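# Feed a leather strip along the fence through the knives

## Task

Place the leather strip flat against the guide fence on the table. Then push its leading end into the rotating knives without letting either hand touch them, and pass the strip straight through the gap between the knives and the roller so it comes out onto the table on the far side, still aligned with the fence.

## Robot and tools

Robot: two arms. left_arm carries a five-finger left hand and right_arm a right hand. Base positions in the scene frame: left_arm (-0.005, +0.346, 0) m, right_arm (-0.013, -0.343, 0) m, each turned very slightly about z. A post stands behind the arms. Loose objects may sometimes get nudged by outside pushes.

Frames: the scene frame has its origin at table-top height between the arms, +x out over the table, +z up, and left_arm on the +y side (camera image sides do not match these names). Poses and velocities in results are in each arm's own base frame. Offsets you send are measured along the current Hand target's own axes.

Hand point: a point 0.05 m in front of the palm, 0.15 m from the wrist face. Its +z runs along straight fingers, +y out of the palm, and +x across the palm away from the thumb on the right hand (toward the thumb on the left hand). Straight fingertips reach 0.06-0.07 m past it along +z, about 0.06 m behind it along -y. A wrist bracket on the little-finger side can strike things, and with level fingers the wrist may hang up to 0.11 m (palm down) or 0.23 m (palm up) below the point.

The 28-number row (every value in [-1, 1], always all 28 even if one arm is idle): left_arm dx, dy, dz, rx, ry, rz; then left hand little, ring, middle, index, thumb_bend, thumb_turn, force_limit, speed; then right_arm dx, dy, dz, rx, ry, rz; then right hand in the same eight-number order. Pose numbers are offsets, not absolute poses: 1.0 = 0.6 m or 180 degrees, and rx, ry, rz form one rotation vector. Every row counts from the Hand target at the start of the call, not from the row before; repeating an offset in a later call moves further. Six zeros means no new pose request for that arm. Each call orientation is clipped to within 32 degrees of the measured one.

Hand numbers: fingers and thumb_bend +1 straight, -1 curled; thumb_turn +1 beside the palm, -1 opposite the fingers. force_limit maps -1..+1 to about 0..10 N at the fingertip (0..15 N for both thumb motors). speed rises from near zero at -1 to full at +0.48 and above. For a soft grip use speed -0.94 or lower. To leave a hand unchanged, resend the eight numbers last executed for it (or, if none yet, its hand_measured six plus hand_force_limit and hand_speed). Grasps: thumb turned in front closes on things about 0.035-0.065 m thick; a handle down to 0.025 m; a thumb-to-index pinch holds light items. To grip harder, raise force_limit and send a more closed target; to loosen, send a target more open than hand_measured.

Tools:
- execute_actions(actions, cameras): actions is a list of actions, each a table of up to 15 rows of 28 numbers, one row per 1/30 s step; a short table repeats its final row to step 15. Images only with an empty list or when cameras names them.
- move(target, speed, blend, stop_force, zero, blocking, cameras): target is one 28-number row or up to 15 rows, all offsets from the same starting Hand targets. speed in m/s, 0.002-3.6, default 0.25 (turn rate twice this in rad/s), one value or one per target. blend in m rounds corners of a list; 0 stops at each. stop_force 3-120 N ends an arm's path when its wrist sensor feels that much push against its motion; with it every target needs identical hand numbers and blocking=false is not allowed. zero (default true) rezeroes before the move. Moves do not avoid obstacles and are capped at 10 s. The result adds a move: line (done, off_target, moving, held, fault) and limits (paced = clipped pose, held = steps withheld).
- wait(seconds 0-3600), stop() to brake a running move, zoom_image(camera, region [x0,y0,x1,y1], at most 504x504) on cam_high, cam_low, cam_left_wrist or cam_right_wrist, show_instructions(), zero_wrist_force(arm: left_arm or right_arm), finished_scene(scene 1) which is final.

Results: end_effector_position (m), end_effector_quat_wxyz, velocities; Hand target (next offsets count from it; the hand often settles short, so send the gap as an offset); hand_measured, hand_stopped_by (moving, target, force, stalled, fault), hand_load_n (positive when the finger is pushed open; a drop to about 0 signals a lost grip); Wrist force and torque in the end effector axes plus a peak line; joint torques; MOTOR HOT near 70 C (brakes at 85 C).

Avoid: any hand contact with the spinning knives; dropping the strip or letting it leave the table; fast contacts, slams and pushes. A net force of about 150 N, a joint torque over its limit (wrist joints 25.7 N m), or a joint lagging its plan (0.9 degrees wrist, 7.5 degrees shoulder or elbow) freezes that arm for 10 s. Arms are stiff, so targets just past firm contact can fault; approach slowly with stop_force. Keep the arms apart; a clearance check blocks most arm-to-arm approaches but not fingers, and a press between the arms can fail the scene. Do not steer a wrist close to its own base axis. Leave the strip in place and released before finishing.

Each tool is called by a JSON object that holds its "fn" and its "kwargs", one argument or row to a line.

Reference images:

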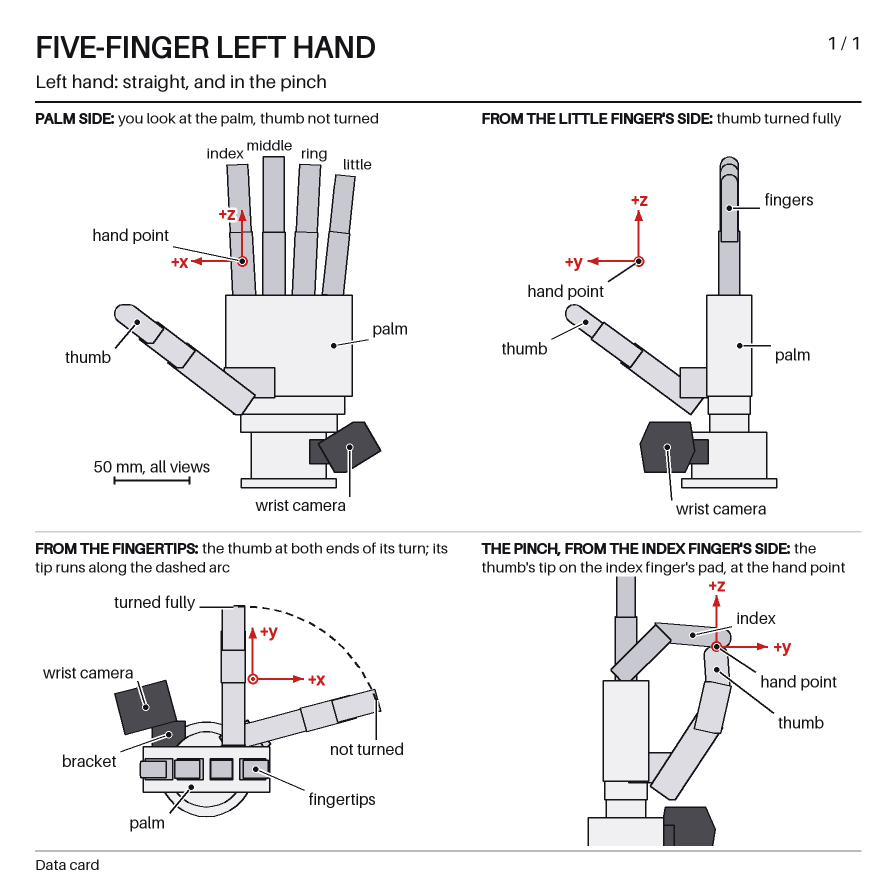

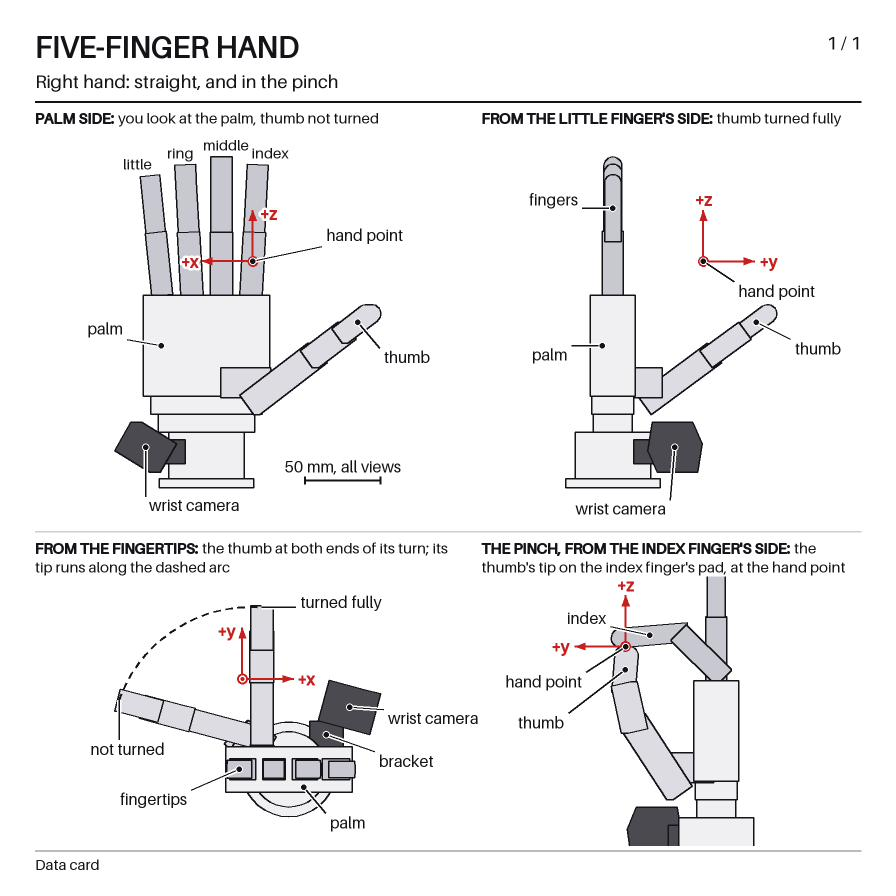

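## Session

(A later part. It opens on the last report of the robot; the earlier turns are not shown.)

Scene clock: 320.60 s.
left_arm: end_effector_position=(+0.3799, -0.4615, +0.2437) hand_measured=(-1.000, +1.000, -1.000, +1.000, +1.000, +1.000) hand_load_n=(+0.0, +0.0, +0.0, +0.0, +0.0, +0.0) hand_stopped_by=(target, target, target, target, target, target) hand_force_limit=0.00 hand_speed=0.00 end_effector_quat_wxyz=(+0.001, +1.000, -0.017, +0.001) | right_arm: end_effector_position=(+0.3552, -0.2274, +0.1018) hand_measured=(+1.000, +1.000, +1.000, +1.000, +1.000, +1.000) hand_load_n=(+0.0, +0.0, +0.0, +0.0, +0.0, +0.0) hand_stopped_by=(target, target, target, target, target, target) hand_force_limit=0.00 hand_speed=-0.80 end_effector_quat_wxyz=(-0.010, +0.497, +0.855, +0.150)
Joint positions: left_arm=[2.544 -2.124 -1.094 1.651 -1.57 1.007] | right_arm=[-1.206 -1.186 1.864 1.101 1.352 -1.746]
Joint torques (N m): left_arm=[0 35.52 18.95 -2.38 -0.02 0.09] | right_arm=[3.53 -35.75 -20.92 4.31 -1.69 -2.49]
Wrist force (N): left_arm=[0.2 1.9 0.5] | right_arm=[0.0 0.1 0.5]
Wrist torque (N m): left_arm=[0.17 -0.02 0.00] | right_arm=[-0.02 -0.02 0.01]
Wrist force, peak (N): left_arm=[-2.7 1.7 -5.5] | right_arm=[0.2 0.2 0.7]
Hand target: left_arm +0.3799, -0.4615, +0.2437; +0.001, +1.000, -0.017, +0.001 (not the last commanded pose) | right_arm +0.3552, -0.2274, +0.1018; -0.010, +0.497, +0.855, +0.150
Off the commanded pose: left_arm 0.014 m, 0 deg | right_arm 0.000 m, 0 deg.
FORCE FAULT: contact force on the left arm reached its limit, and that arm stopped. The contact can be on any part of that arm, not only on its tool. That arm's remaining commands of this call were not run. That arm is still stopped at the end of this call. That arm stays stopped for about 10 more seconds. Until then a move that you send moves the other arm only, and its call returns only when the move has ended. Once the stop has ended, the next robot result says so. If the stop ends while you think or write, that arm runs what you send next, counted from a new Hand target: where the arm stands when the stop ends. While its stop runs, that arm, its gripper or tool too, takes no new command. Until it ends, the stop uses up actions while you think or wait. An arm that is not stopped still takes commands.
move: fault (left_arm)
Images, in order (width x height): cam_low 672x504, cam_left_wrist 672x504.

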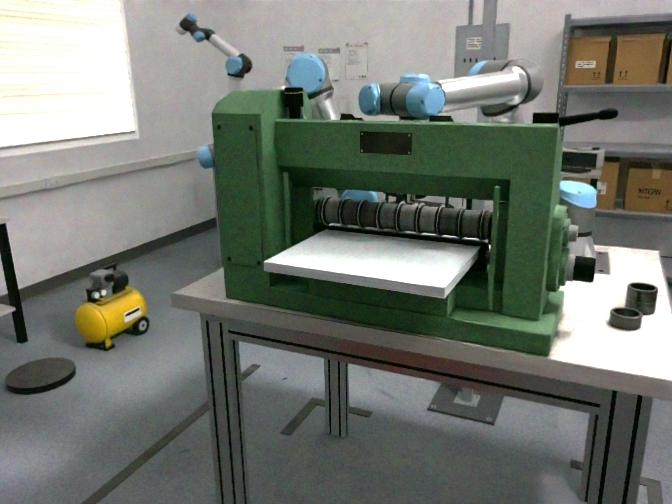

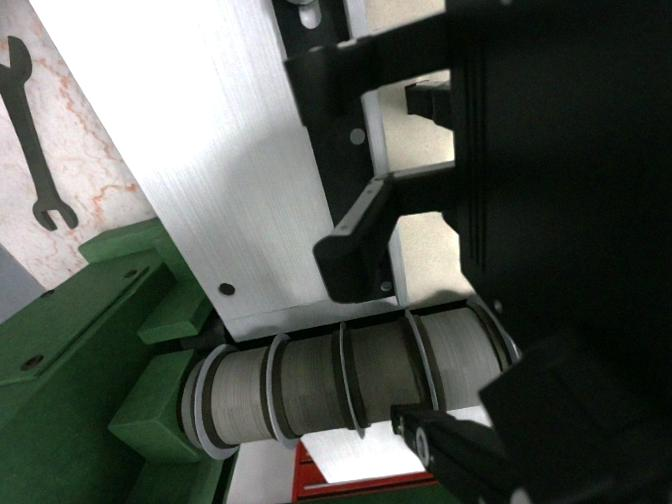

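{"fn": "wait", "kwargs": {
  "seconds": 1,
  "cameras": ["cam_high","cam_low"]
}}

{"fn": "zoom_image", "kwargs": {
  "camera": "cam_high",
  "region": [230, 60, 530, 300]
}}

{"fn": "zoom_image", "kwargs": {
  "camera": "cam_low",
  "region": [300, 40, 600, 260]
}}

Scene clock: 335.67 s.
left_arm: end_effector_position=(+0.3799, -0.4615, +0.2437) hand_measured=(-1.000, +1.000, -1.000, +1.000, +1.000, +1.000) hand_load_n=(+0.0, +0.0, +0.0, +0.0, +0.0, +0.0) hand_stopped_by=(target, target, target, target, target, target) hand_force_limit=0.00 hand_speed=0.00 end_effector_quat_wxyz=(+0.001, +1.000, -0.017, +0.001) | right_arm: end_effector_position=(+0.3552, -0.2274, +0.1018) hand_measured=(+1.000, +1.000, +1.000, +1.000, +1.000, +1.000) hand_load_n=(+0.0, +0.0, +0.0, +0.0, +0.0, +0.0) hand_stopped_by=(target, target, target, target, target, target) hand_force_limit=0.00 hand_speed=-0.80 end_effector_quat_wxyz=(-0.010, +0.497, +0.855, +0.150)
Joint positions: left_arm=[2.544 -2.124 -1.094 1.651 -1.57 1.007] | right_arm=[-1.206 -1.186 1.864 1.101 1.352 -1.746]
Joint torques (N m): left_arm=[2 37.47 17.27 -2.32 -0.03 -0.02] | right_arm=[3.81 -35.72 -20.67 4.22 -1.92 -2.47]
Wrist force (N): left_arm=[0.4 1.9 0.6] | right_arm=[0.0 0.0 0.5]
Wrist torque (N m): left_arm=[0.15 -0.06 0.02] | right_arm=[-0.04 -0.01 0.00]
Wrist force, peak (N): left_arm=[0.0 2.1 0.6] | right_arm=[0.0 -0.1 0.8]
Hand target: left_arm +0.3799, -0.4615, +0.2437; +0.001, +1.000, -0.017, +0.001 (not the last commanded pose) | right_arm +0.3552, -0.2274, +0.1018; -0.010, +0.497, +0.855, +0.150
Off the commanded pose: left_arm 0.014 m, 0 deg | right_arm 0.000 m, 0 deg.
FORCE FAULT, CONTINUED: the left arm's stop, for the force fault that an earlier result reported, is over. The rest of the stop counts as 20 of the actions that you can send in this scene. During its stop the left arm's controller moved it back a little. That arm's target is now where it stood when the stop ended, not its last command. That arm accepts commands again.
wait: 1.00 s; at rest from the start

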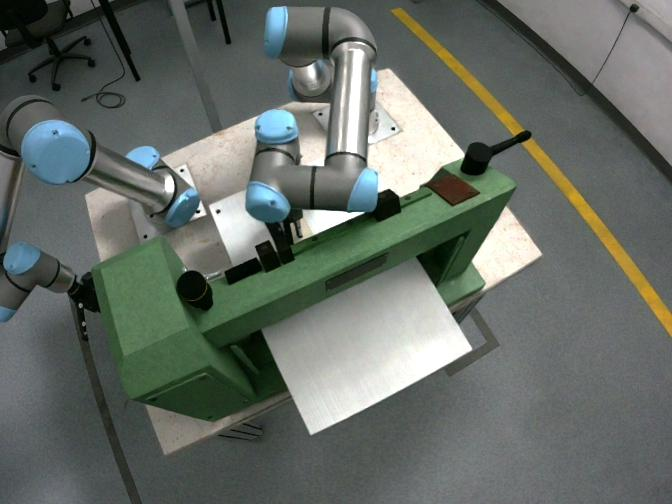

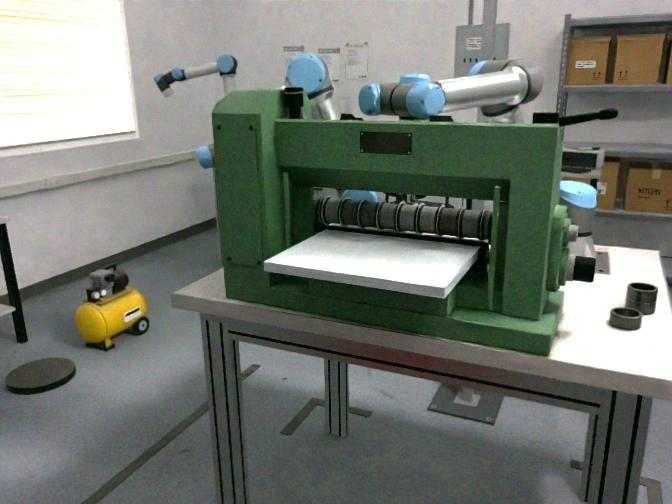

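Scaled by 1.680 from the camera's image (finer frame: 960x720).

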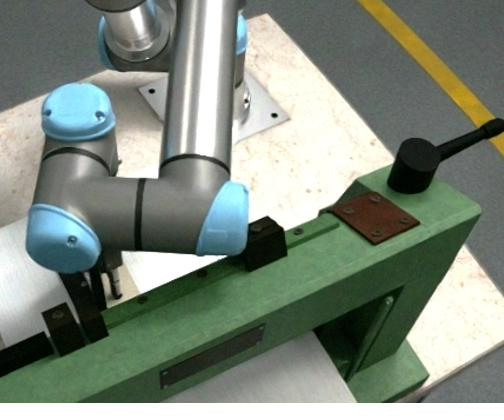

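Scaled by 1.680 from the camera's image (finer frame: 960x720).

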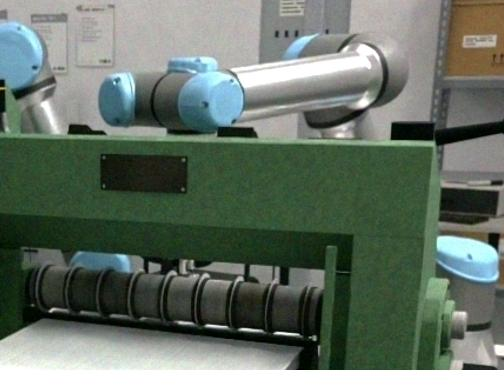

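{"fn": "move", "kwargs": {
  "target": [
    [0,0,-0.033,0,0,0,-1,1,-1,1,1,1,0,0,0,0,0,0,0,0,1,1,1,1,1,1,0,-0.8],
    [-0.15,0,-0.033,0,0,0,-1,1,-1,1,1,1,0,0,0,0,0,0,0,0,1,1,1,1,1,1,0,-0.8]
  ],
  "cameras": ["cam_left_wrist"],
  "speed": 0.1
}}

{"fn": "zoom_image", "kwargs": {
  "camera": "cam_left_wrist",
  "region": [300, 0, 500, 250]
}}

{"fn": "zoom_image", "kwargs": {
  "camera": "cam_left_wrist",
  "region": [310, 170, 530, 390]
}}

Scene clock: 353.77 s.
left_arm: end_effector_position=(+0.2900, -0.4584, +0.2633) hand_measured=(-1.000, +1.000, -1.000, +1.000, +1.000, +1.000) hand_load_n=(+0.0, +0.0, +0.5, +0.0, +0.0, +0.0) hand_stopped_by=(target, target, target, target, target, target) hand_force_limit=0.00 hand_speed=0.00 end_effector_quat_wxyz=(+0.001, +1.000, -0.017, +0.001) | right_arm: end_effector_position=(+0.3552, -0.2274, +0.1018) hand_measured=(+1.000, +1.000, +1.000, +1.000, +1.000, +1.000) hand_load_n=(+0.0, +0.0, +0.0, +0.0, -0.5, +0.0) hand_stopped_by=(target, target, target, target, target, target) hand_force_limit=0.00 hand_speed=-0.80 end_effector_quat_wxyz=(-0.010, +0.497, +0.855, +0.150)
Joint positions: left_arm=[2.437 -1.97 -1.275 1.678 -1.57 0.9] | right_arm=[-1.206 -1.186 1.864 1.101 1.352 -1.746]
Joint torques (N m): left_arm=[-7.79 40.13 7.98 -0.05 -1.57 -1.76] | right_arm=[3.94 -35.84 -20.36 4.33 -1.94 -2.4]
Wrist force (N): left_arm=[0.0 1.5 0.8] | right_arm=[-0.1 0.1 0.7]
Wrist torque (N m): left_arm=[0.07 0.01 -0.01] | right_arm=[-0.03 0.00 0.00]
Wrist force, peak (N): left_arm=[0.2 2.2 0.6] | right_arm=[0.1 0.0 0.9]
Hand target: left_arm +0.2899, -0.4584, +0.2633; +0.001, +1.000, -0.017, +0.001 | right_arm +0.3552, -0.2274, +0.1018; -0.010, +0.497, +0.855, +0.150
Off the commanded pose: left_arm 0.000 m, 0 deg | right_arm 0.000 m, 0 deg.
move: done

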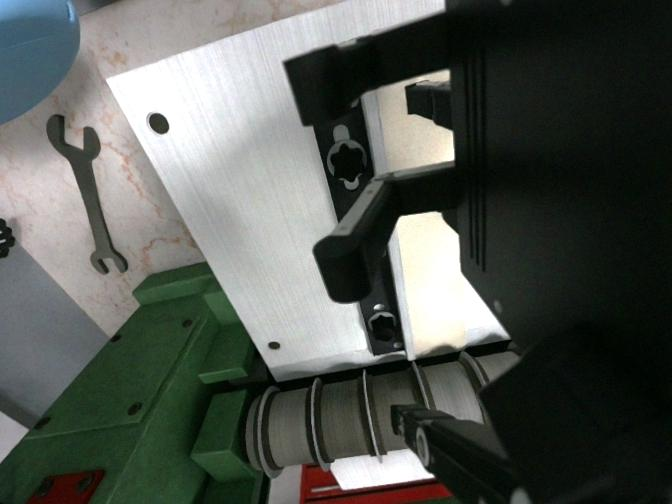

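Scaled by 2.016 from the camera's image (finer frame: 960x720).

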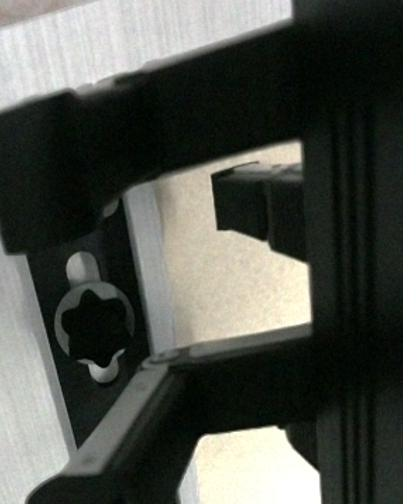

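Scaled by 2.291 from the camera's image (finer frame: 960x720).

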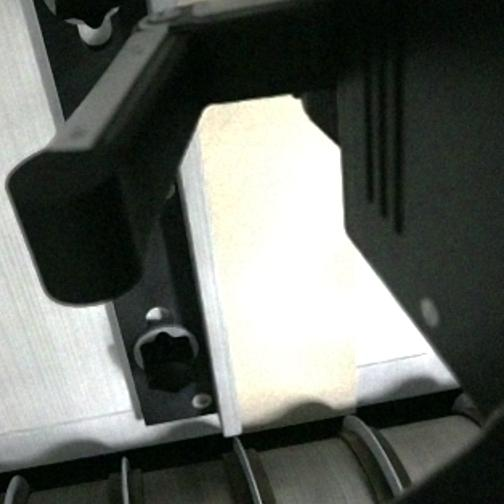

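{"fn": "move", "kwargs": {
  "target": [0,0,0.022,0,0,0,-1,1,-1,1,1,1,0,0,0,0,0,0,0,0,1,1,1,1,1,1,0,-0.8],
  "speed": 0.05
}}

{"fn": "move", "kwargs": {
  "target": [0,0,0.03,0,0,0,-1,1,-1,1,1,1,0,0,0,0,0,0,0,0,1,1,1,1,1,1,0,-0.8],
  "speed": 0.007,
  "stop_force": 6
}}

Scene clock: 365.27 s.
left_arm: end_effector_position=(+0.2899, -0.4584, +0.2501) hand_measured=(-1.000, +1.000, -1.000, +1.000, +1.000, +1.000) hand_load_n=(+0.0, +0.0, +0.0, +0.0, +0.0, +0.0) hand_stopped_by=(target, target, target, target, target, target) hand_force_limit=0.00 hand_speed=0.00 end_effector_quat_wxyz=(+0.001, +1.000, -0.017, +0.001) | right_arm: end_effector_position=(+0.3552, -0.2274, +0.1018) hand_measured=(+1.000, +1.000, +1.000, +1.000, +1.000, +1.000) hand_load_n=(+0.0, +0.0, +0.0, +0.0, +0.0, +0.0) hand_stopped_by=(target, target, target, target, target, target) hand_force_limit=0.00 hand_speed=-0.80 end_effector_quat_wxyz=(-0.010, +0.497, +0.855, +0.150)
Joint positions: left_arm=[2.437 -1.974 -1.304 1.71 -1.571 0.9] | right_arm=[-1.206 -1.186 1.864 1.101 1.352 -1.746]
Joint torques (N m): left_arm=[-5.79 23.97 6.63 -0.17 -0.9 -1.52] | right_arm=[3.72 -35.53 -21.16 4.31 -2.05 -2.46]
Wrist force (N): left_arm=[0.0 1.4 0.6] | right_arm=[0.2 0.0 0.6]
Wrist torque (N m): left_arm=[0.07 0.00 -0.01] | right_arm=[-0.05 -0.04 0.01]
Wrist force, peak (N): left_arm=[0.2 1.9 0.9] | right_arm=[0.1 -0.1 0.9]
Hand target: left_arm +0.2899, -0.4584, +0.2501; +0.001, +1.000, -0.017, +0.001 | right_arm +0.3552, -0.2274, +0.1018; -0.010, +0.497, +0.855, +0.150
Off the commanded pose: left_arm 0.000 m, 0 deg | right_arm 0.000 m, 0 deg.
move: done

Scene clock: 367.40 s.
left_arm: end_effector_position=(+0.2900, -0.4585, +0.2428) hand_measured=(-1.000, +1.000, -1.000, +1.000, +1.000, +1.000) hand_load_n=(+0.0, +0.0, +0.0, +0.0, -0.5, +0.0) hand_stopped_by=(target, target, target, target, target, target) hand_force_limit=0.00 hand_speed=0.00 end_effector_quat_wxyz=(+0.001, +1.000, -0.017, +0.001) | right_arm: end_effector_position=(+0.3552, -0.2274, +0.1018) hand_measured=(+1.000, +1.000, +1.000, +1.000, +1.000, +1.000) hand_load_n=(+0.0, +0.0, +0.0, +0.0, +0.0, +0.0) hand_stopped_by=(target, target, target, target, target, target) hand_force_limit=0.00 hand_speed=-0.80 end_effector_quat_wxyz=(-0.010, +0.497, +0.855, +0.150)
Joint positions: left_arm=[2.437 -1.976 -1.319 1.728 -1.57 0.9] | right_arm=[-1.206 -1.186 1.864 1.101 1.352 -1.746]
Joint torques (N m): left_arm=[-2.75 34.53 26.96 -4.01 0.76 -0.7] | right_arm=[3.81 -35.75 -20.82 4.28 -1.96 -2.43]
Wrist force (N): left_arm=[0.6 1.5 -6.9] | right_arm=[-0.1 0.0 0.7]
Wrist torque (N m): left_arm=[0.55 -0.25 0.03] | right_arm=[-0.05 0.00 -0.01]
Wrist force, peak (N): left_arm=[1.5 1.7 -13.5] | right_arm=[0.3 0.2 0.8]
Hand target: left_arm +0.2900, -0.4585, +0.2428; +0.001, +1.000, -0.017, +0.001 (not the last commanded pose) | right_arm +0.3552, -0.2274, +0.1018; -0.010, +0.497, +0.855, +0.150
Off the commanded pose: left_arm 0.011 m, 0 deg | right_arm 0.000 m, 0 deg.
move: contact (left_arm)

{"fn": "move", "kwargs": {
  "target": [0.05,0.001,0,0,0,0,-1,1,-1,1,1,1,0,0,0,0,0,0,0,0,1,1,1,1,1,1,0,-0.8],
  "cameras": ["cam_left_wrist"],
  "speed": 0.03
}}

{"fn": "zoom_image", "kwargs": {
  "camera": "cam_left_wrist",
  "region": [310, 170, 530, 390]
}}

Scene clock: 374.73 s.
left_arm: end_effector_position=(+0.3199, -0.4601, +0.2428) hand_measured=(-1.000, +1.000, -1.000, +1.000, +1.000, +1.000) hand_load_n=(+0.0, +0.0, +0.0, +0.0, +0.0, +0.0) hand_stopped_by=(target, target, target, target, target, target) hand_force_limit=0.00 hand_speed=0.00 end_effector_quat_wxyz=(+0.001, +1.000, -0.017, +0.001) | right_arm: end_effector_position=(+0.3552, -0.2274, +0.1018) hand_measured=(+1.000, +1.000, +1.000, +1.000, +1.000, +1.000) hand_load_n=(+0.0, +0.0, +0.0, +0.0, +0.0, +0.0) hand_stopped_by=(target, target, target, target, target, target) hand_force_limit=0.00 hand_speed=-0.80 end_effector_quat_wxyz=(-0.010, +0.497, +0.855, +0.150)
Joint positions: left_arm=[2.475 -2.023 -1.251 1.706 -1.57 0.938] | right_arm=[-1.206 -1.186 1.864 1.101 1.352 -1.746]
Joint torques (N m): left_arm=[6.27 26.65 29.08 -4.65 1.46 1.77] | right_arm=[4.07 -36 -20.97 4.22 -1.98 -2.42]
Wrist force (N): left_arm=[-0.2 1.7 0.6] | right_arm=[-0.1 0.0 0.6]
Wrist torque (N m): left_arm=[0.11 0.05 -0.18] | right_arm=[-0.04 -0.01 0.00]
Wrist force, peak (N): left_arm=[5.7 0.3 -6.5] | right_arm=[0.0 -0.2 0.9]
Hand target: left_arm +0.3199, -0.4601, +0.2429; +0.001, +1.000, -0.017, +0.001 | right_arm +0.3552, -0.2274, +0.1018; -0.010, +0.497, +0.855, +0.150
Off the commanded pose: left_arm 0.000 m, 0 deg | right_arm 0.000 m, 0 deg.
move: done

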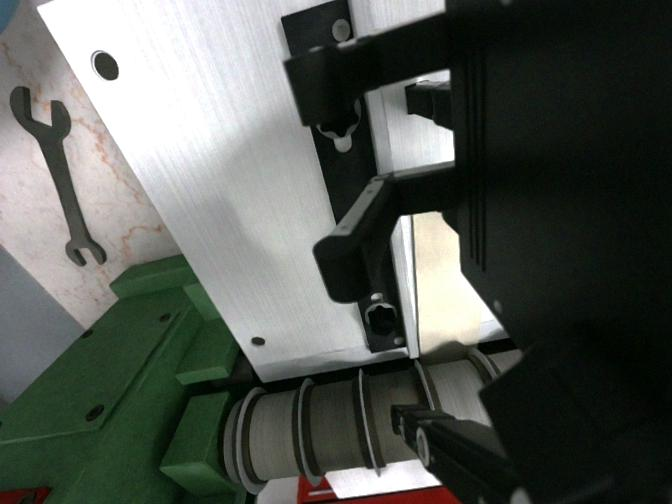

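Scaled by 2.291 from the camera's image (finer frame: 960x720).

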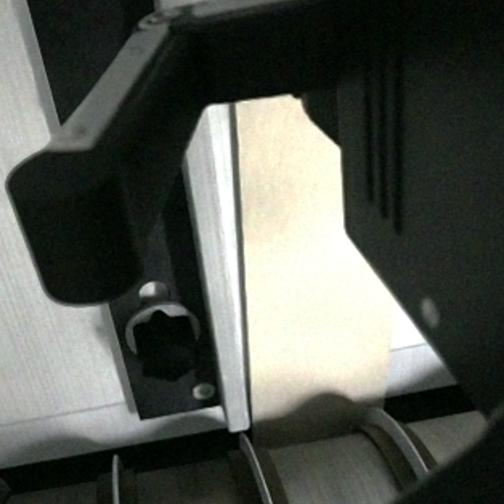

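{"fn": "move", "kwargs": {
  "target": [-0.05,0,-0.05,0,0,0,-1,1,-1,1,1,1,0,0,0,0,0,0,0,0,1,1,1,1,1,1,0,-0.8],
  "cameras": ["all"],
  "speed": 0.15
}}

{"fn": "zoom_image", "kwargs": {
  "camera": "cam_left_wrist",
  "region": [310, 170, 530, 390]
}}

{"fn": "zoom_image", "kwargs": {
  "camera": "cam_low",
  "region": [240, 140, 560, 340]
}}

Scene clock: 389.10 s.
left_arm: end_effector_position=(+0.2899, -0.4590, +0.2727) hand_measured=(-1.000, +1.000, -1.000, +1.000, +1.000, +1.000) hand_load_n=(+0.0, +0.0, +0.0, +0.0, +0.0, +0.0) hand_stopped_by=(target, target, target, target, target, target) hand_force_limit=0.00 hand_speed=0.00 end_effector_quat_wxyz=(+0.001, +1.000, -0.017, +0.001) | right_arm: end_effector_position=(+0.3552, -0.2274, +0.1018) hand_measured=(+1.000, +1.000, +1.000, +1.000, +1.000, +1.000) hand_load_n=(+0.0, +0.0, +0.0, +0.5, +0.0, +0.0) hand_stopped_by=(target, target, target, target, target, target) hand_force_limit=0.00 hand_speed=-0.80 end_effector_quat_wxyz=(-0.010, +0.497, +0.855, +0.150)
Joint positions: left_arm=[2.436 -1.969 -1.253 1.654 -1.57 0.899] | right_arm=[-1.206 -1.186 1.864 1.101 1.352 -1.746]
Joint torques (N m): left_arm=[-6.65 38.53 29.75 -4.62 -1.21 -1.81] | right_arm=[4.7 -35.46 -21.06 4.32 -2.12 -2.42]
Wrist force (N): left_arm=[-0.1 1.4 0.9] | right_arm=[0.1 0.0 0.6]
Wrist torque (N m): left_arm=[0.05 0.05 0.00] | right_arm=[-0.04 -0.03 0.01]
Wrist force, peak (N): left_arm=[0.1 2.1 0.6] | right_arm=[0.1 -0.2 0.8]
Hand target: left_arm +0.2899, -0.4590, +0.2728; +0.001, +1.000, -0.017, +0.001 | right_arm +0.3552, -0.2274, +0.1018; -0.010, +0.497, +0.855, +0.150
Off the commanded pose: left_arm 0.000 m, 0 deg | right_arm 0.000 m, 0 deg.
move: done

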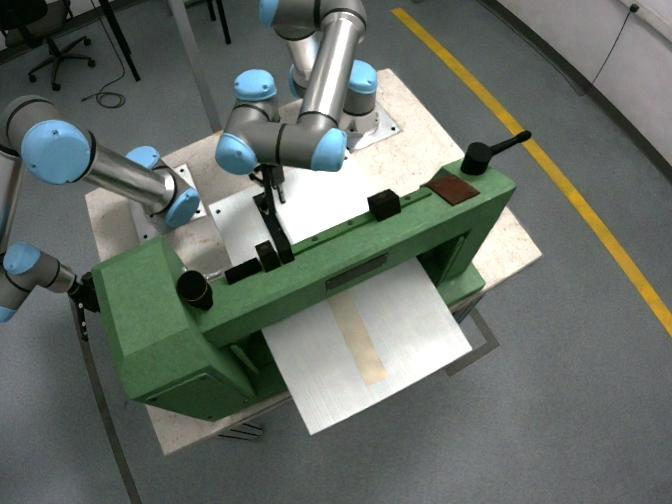

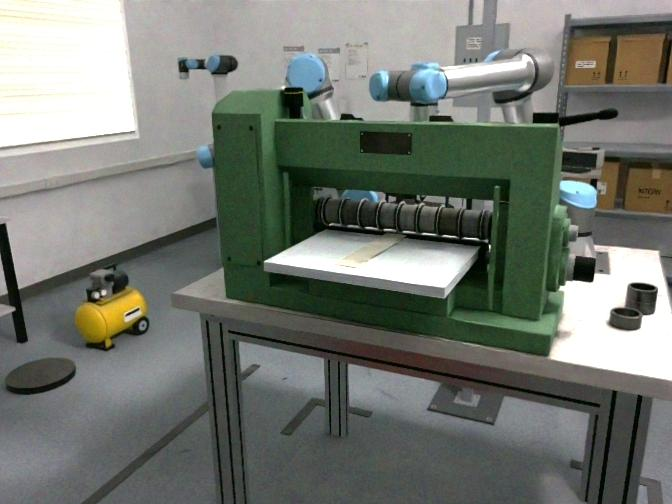

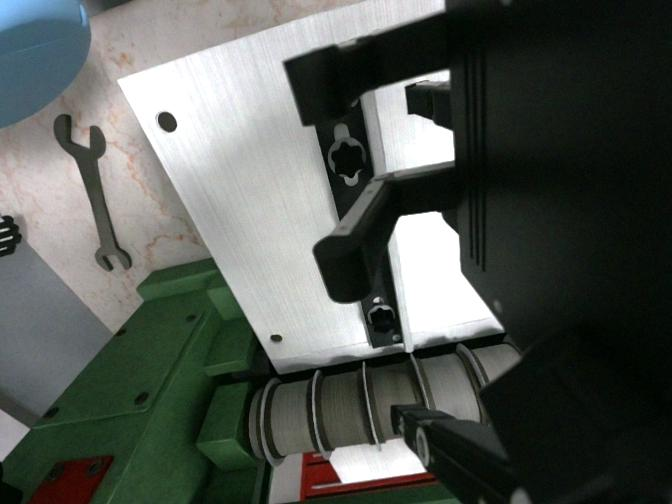

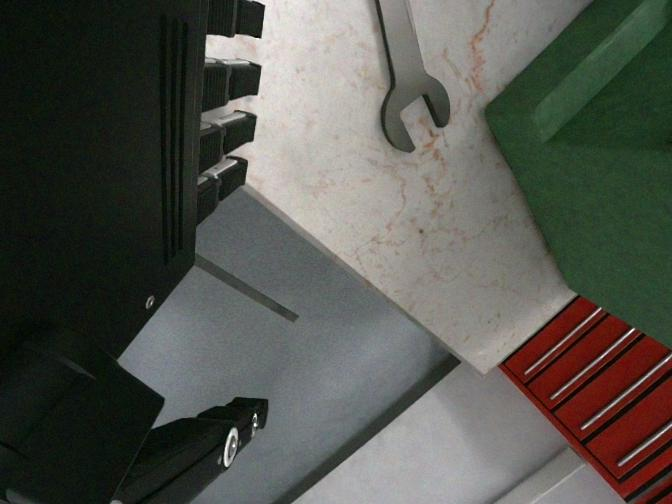

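Scaled by 2.291 from the camera's image (finer frame: 960x720).

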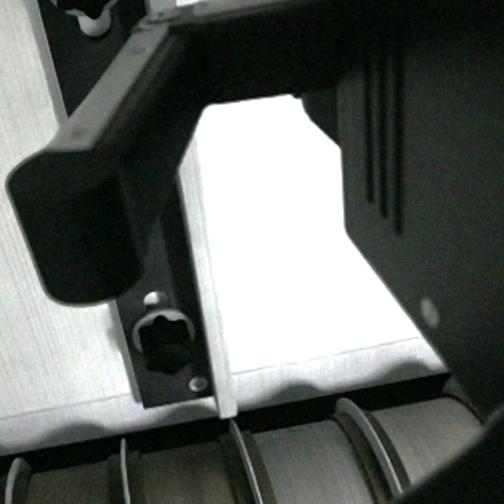

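Scaled by 1.575 from the camera's image (finer frame: 960x720).

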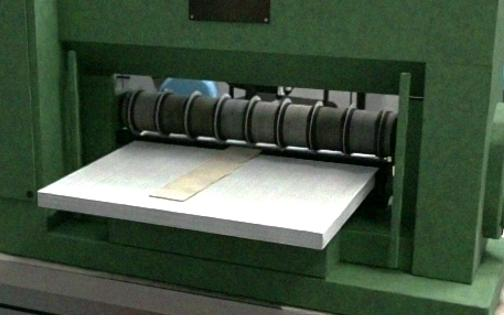

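{"fn": "zoom_image", "kwargs": {
  "camera": "cam_low",
  "region": [320, 190, 440, 280]
}}

{"fn": "zoom_image", "kwargs": {
  "camera": "cam_high",
  "region": [250, 220, 490, 440]
}}

{"fn": "wait", "kwargs": {
  "seconds": 2,
  "cameras": ["cam_low","cam_high"]
}}

{"fn": "zoom_image", "kwargs": {
  "camera": "cam_low",
  "region": [320, 190, 440, 280]
}}

Scaled by 4.200 from the camera's image (finer frame: 960x720).

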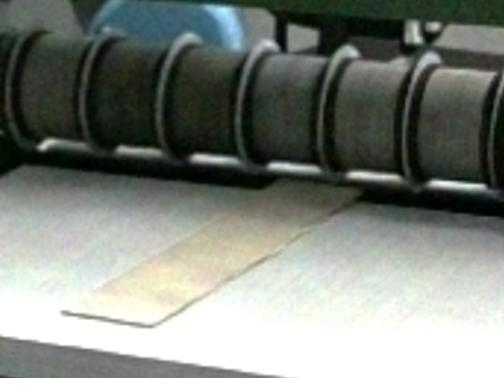

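Scaled by 2.100 from the camera's image (finer frame: 960x720).

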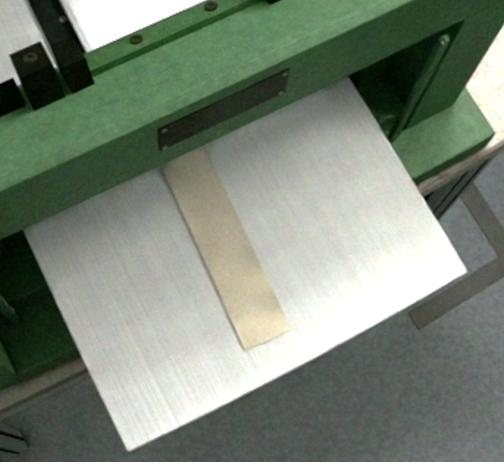

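Scene clock: 399.60 s.
left_arm: end_effector_position=(+0.2899, -0.4590, +0.2728) hand_measured=(-1.000, +1.000, -1.000, +1.000, +1.000, +1.000) hand_load_n=(+0.0, +0.5, +0.0, +0.0, +0.0, +0.0) hand_stopped_by=(target, target, target, target, target, target) hand_force_limit=0.00 hand_speed=0.00 end_effector_quat_wxyz=(+0.001, +1.000, -0.017, +0.001) | right_arm: end_effector_position=(+0.3552, -0.2274, +0.1018) hand_measured=(+1.000, +1.000, +1.000, +1.000, +1.000, +1.000) hand_load_n=(+0.0, +0.0, +0.0, +0.0, +0.0, +0.0) hand_stopped_by=(target, target, target, target, target, target) hand_force_limit=0.00 hand_speed=-0.80 end_effector_quat_wxyz=(-0.010, +0.497, +0.855, +0.150)
Joint positions: left_arm=[2.436 -1.969 -1.253 1.654 -1.57 0.899] | right_arm=[-1.206 -1.186 1.864 1.101 1.352 -1.746]
Joint torques (N m): left_arm=[-7.11 39.77 28.96 -4.62 -1.49 -1.68] | right_arm=[5.03 -35.31 -20.76 4.17 -2.13 -2.4]
Wrist force (N): left_arm=[0.0 1.5 0.5] | right_arm=[0.2 0.0 0.6]
Wrist torque (N m): left_arm=[0.10 0.02 -0.01] | right_arm=[-0.05 -0.05 0.01]
Wrist force, peak (N): left_arm=[0.1 2.0 0.8] | right_arm=[0.3 0.0 0.9]
Hand target: left_arm +0.2899, -0.4590, +0.2728; +0.001, +1.000, -0.017, +0.001 | right_arm +0.3552, -0.2274, +0.1018; -0.010, +0.497, +0.855, +0.150
Off the commanded pose: left_arm 0.000 m, 0 deg | right_arm 0.000 m, 0 deg.
wait: 2.00 s; at rest from the start
Images, in order (width x height): cam_high 672x504, cam_low 672x504.

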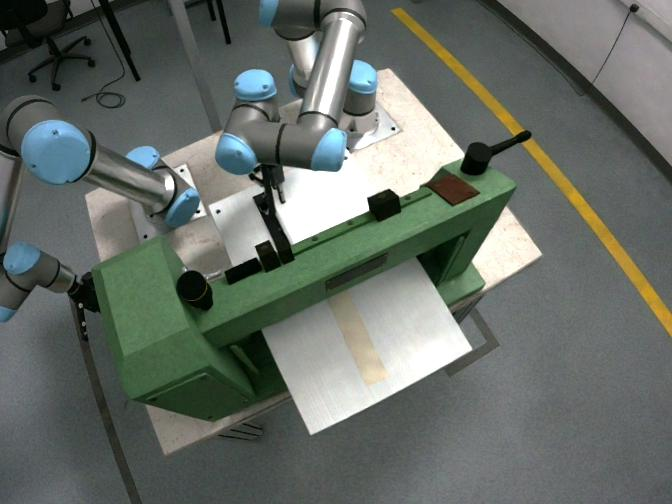

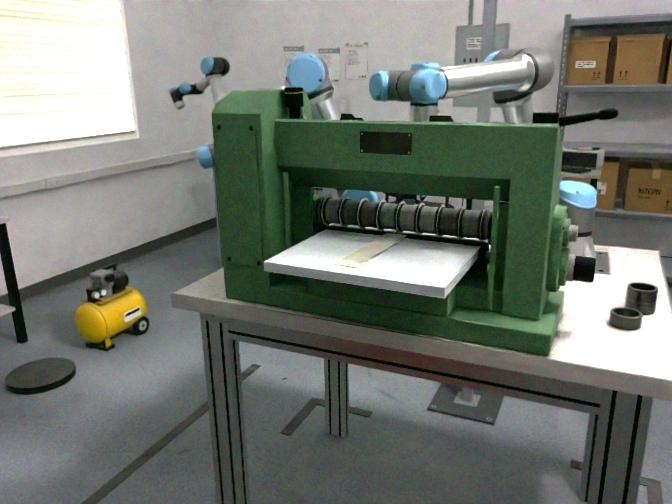

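Scaled by 4.200 from the camera's image (finer frame: 960x720).

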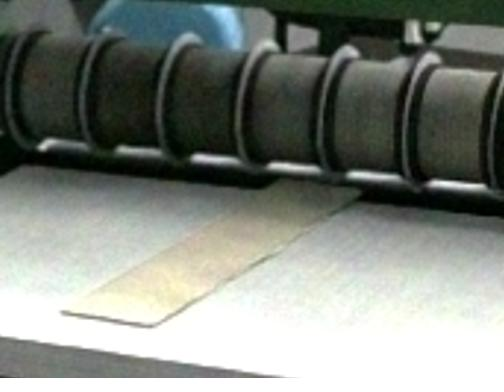

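{"fn": "zoom_image", "kwargs": {
  "camera": "cam_low",
  "region": [370, 215, 430, 260]
}}

{"fn": "zoom_image", "kwargs": {
  "camera": "cam_low",
  "region": [310, 215, 500, 300]
}}

{"fn": "zoom_image", "kwargs": {
  "camera": "cam_high",
  "region": [300, 250, 400, 400]
}}

Scaled by 8.400 from the camera's image (finer frame: 960x720).

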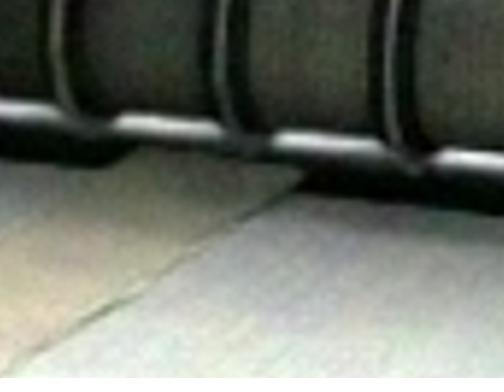

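Scaled by 2.653 from the camera's image (finer frame: 960x720).

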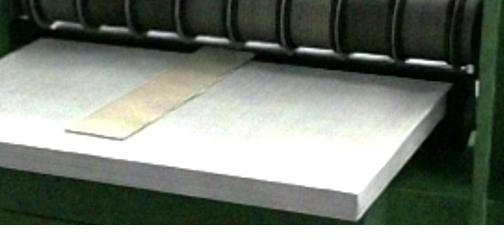

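Scaled by 3.360 from the camera's image (finer frame: 960x720).

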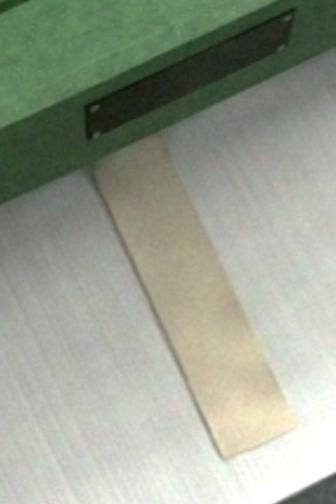

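{"fn": "wait", "kwargs": {
  "seconds": 1.3,
  "cameras": ["cam_low"]
}}

{"fn": "zoom_image", "kwargs": {
  "camera": "cam_low",
  "region": [370, 215, 430, 260]
}}

{"fn": "zoom_image", "kwargs": {
  "camera": "cam_low",
  "region": [310, 190, 500, 300]
}}

Scene clock: 456.03 s.
left_arm: end_effector_position=(+0.2899, -0.4590, +0.2728) hand_measured=(-1.000, +1.000, -1.000, +1.000, +1.000, +1.000) hand_load_n=(+0.0, +0.0, +0.0, +0.0, +0.0, +0.0) hand_stopped_by=(target, target, target, target, target, target) hand_force_limit=0.00 hand_speed=0.00 end_effector_quat_wxyz=(+0.001, +1.000, -0.017, +0.001) | right_arm: end_effector_position=(+0.3552, -0.2274, +0.1018) hand_measured=(+1.000, +1.000, +1.000, +1.000, +1.000, +1.000) hand_load_n=(+0.0, +0.0, +0.0, +0.0, +0.0, +0.0) hand_stopped_by=(target, target, target, target, target, target) hand_force_limit=0.00 hand_speed=-0.80 end_effector_quat_wxyz=(-0.010, +0.497, +0.855, +0.150)
Joint positions: left_arm=[2.436 -1.969 -1.253 1.654 -1.57 0.899] | right_arm=[-1.206 -1.186 1.864 1.101 1.352 -1.746]
Joint torques (N m): left_arm=[-7.21 38.94 27.43 -4.3 -1.39 -1.28] | right_arm=[5.62 -35.67 -20.76 4.23 -2.16 -2.41]
Wrist force (N): left_arm=[-0.1 1.4 0.5] | right_arm=[0.1 0.0 0.7]
Wrist torque (N m): left_arm=[0.09 0.03 0.00] | right_arm=[-0.05 -0.04 0.01]
Wrist force, peak (N): left_arm=[0.0 2.1 1.1] | right_arm=[0.2 0.1 1.0]
Hand target: left_arm +0.2899, -0.4590, +0.2728; +0.001, +1.000, -0.017, +0.001 | right_arm +0.3552, -0.2274, +0.1018; -0.010, +0.497, +0.855, +0.150
Off the commanded pose: left_arm 0.000 m, 0 deg | right_arm 0.000 m, 0 deg.
wait: 1.30 s; at rest from the start

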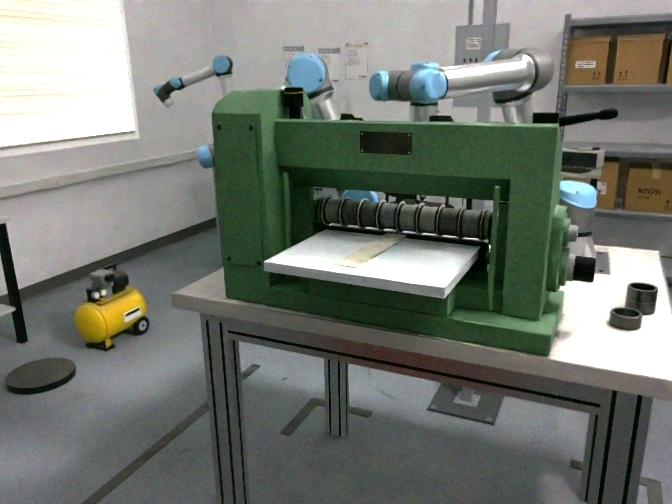

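Scaled by 8.400 from the camera's image (finer frame: 960x720).

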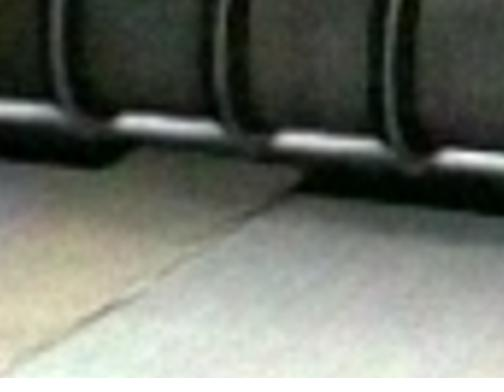

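Scaled by 2.653 from the camera's image (finer frame: 960x720).

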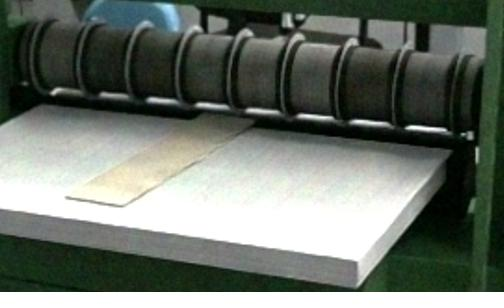

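{"fn": "finished_scene", "kwargs": {

}}

The scene is finished: the task was done.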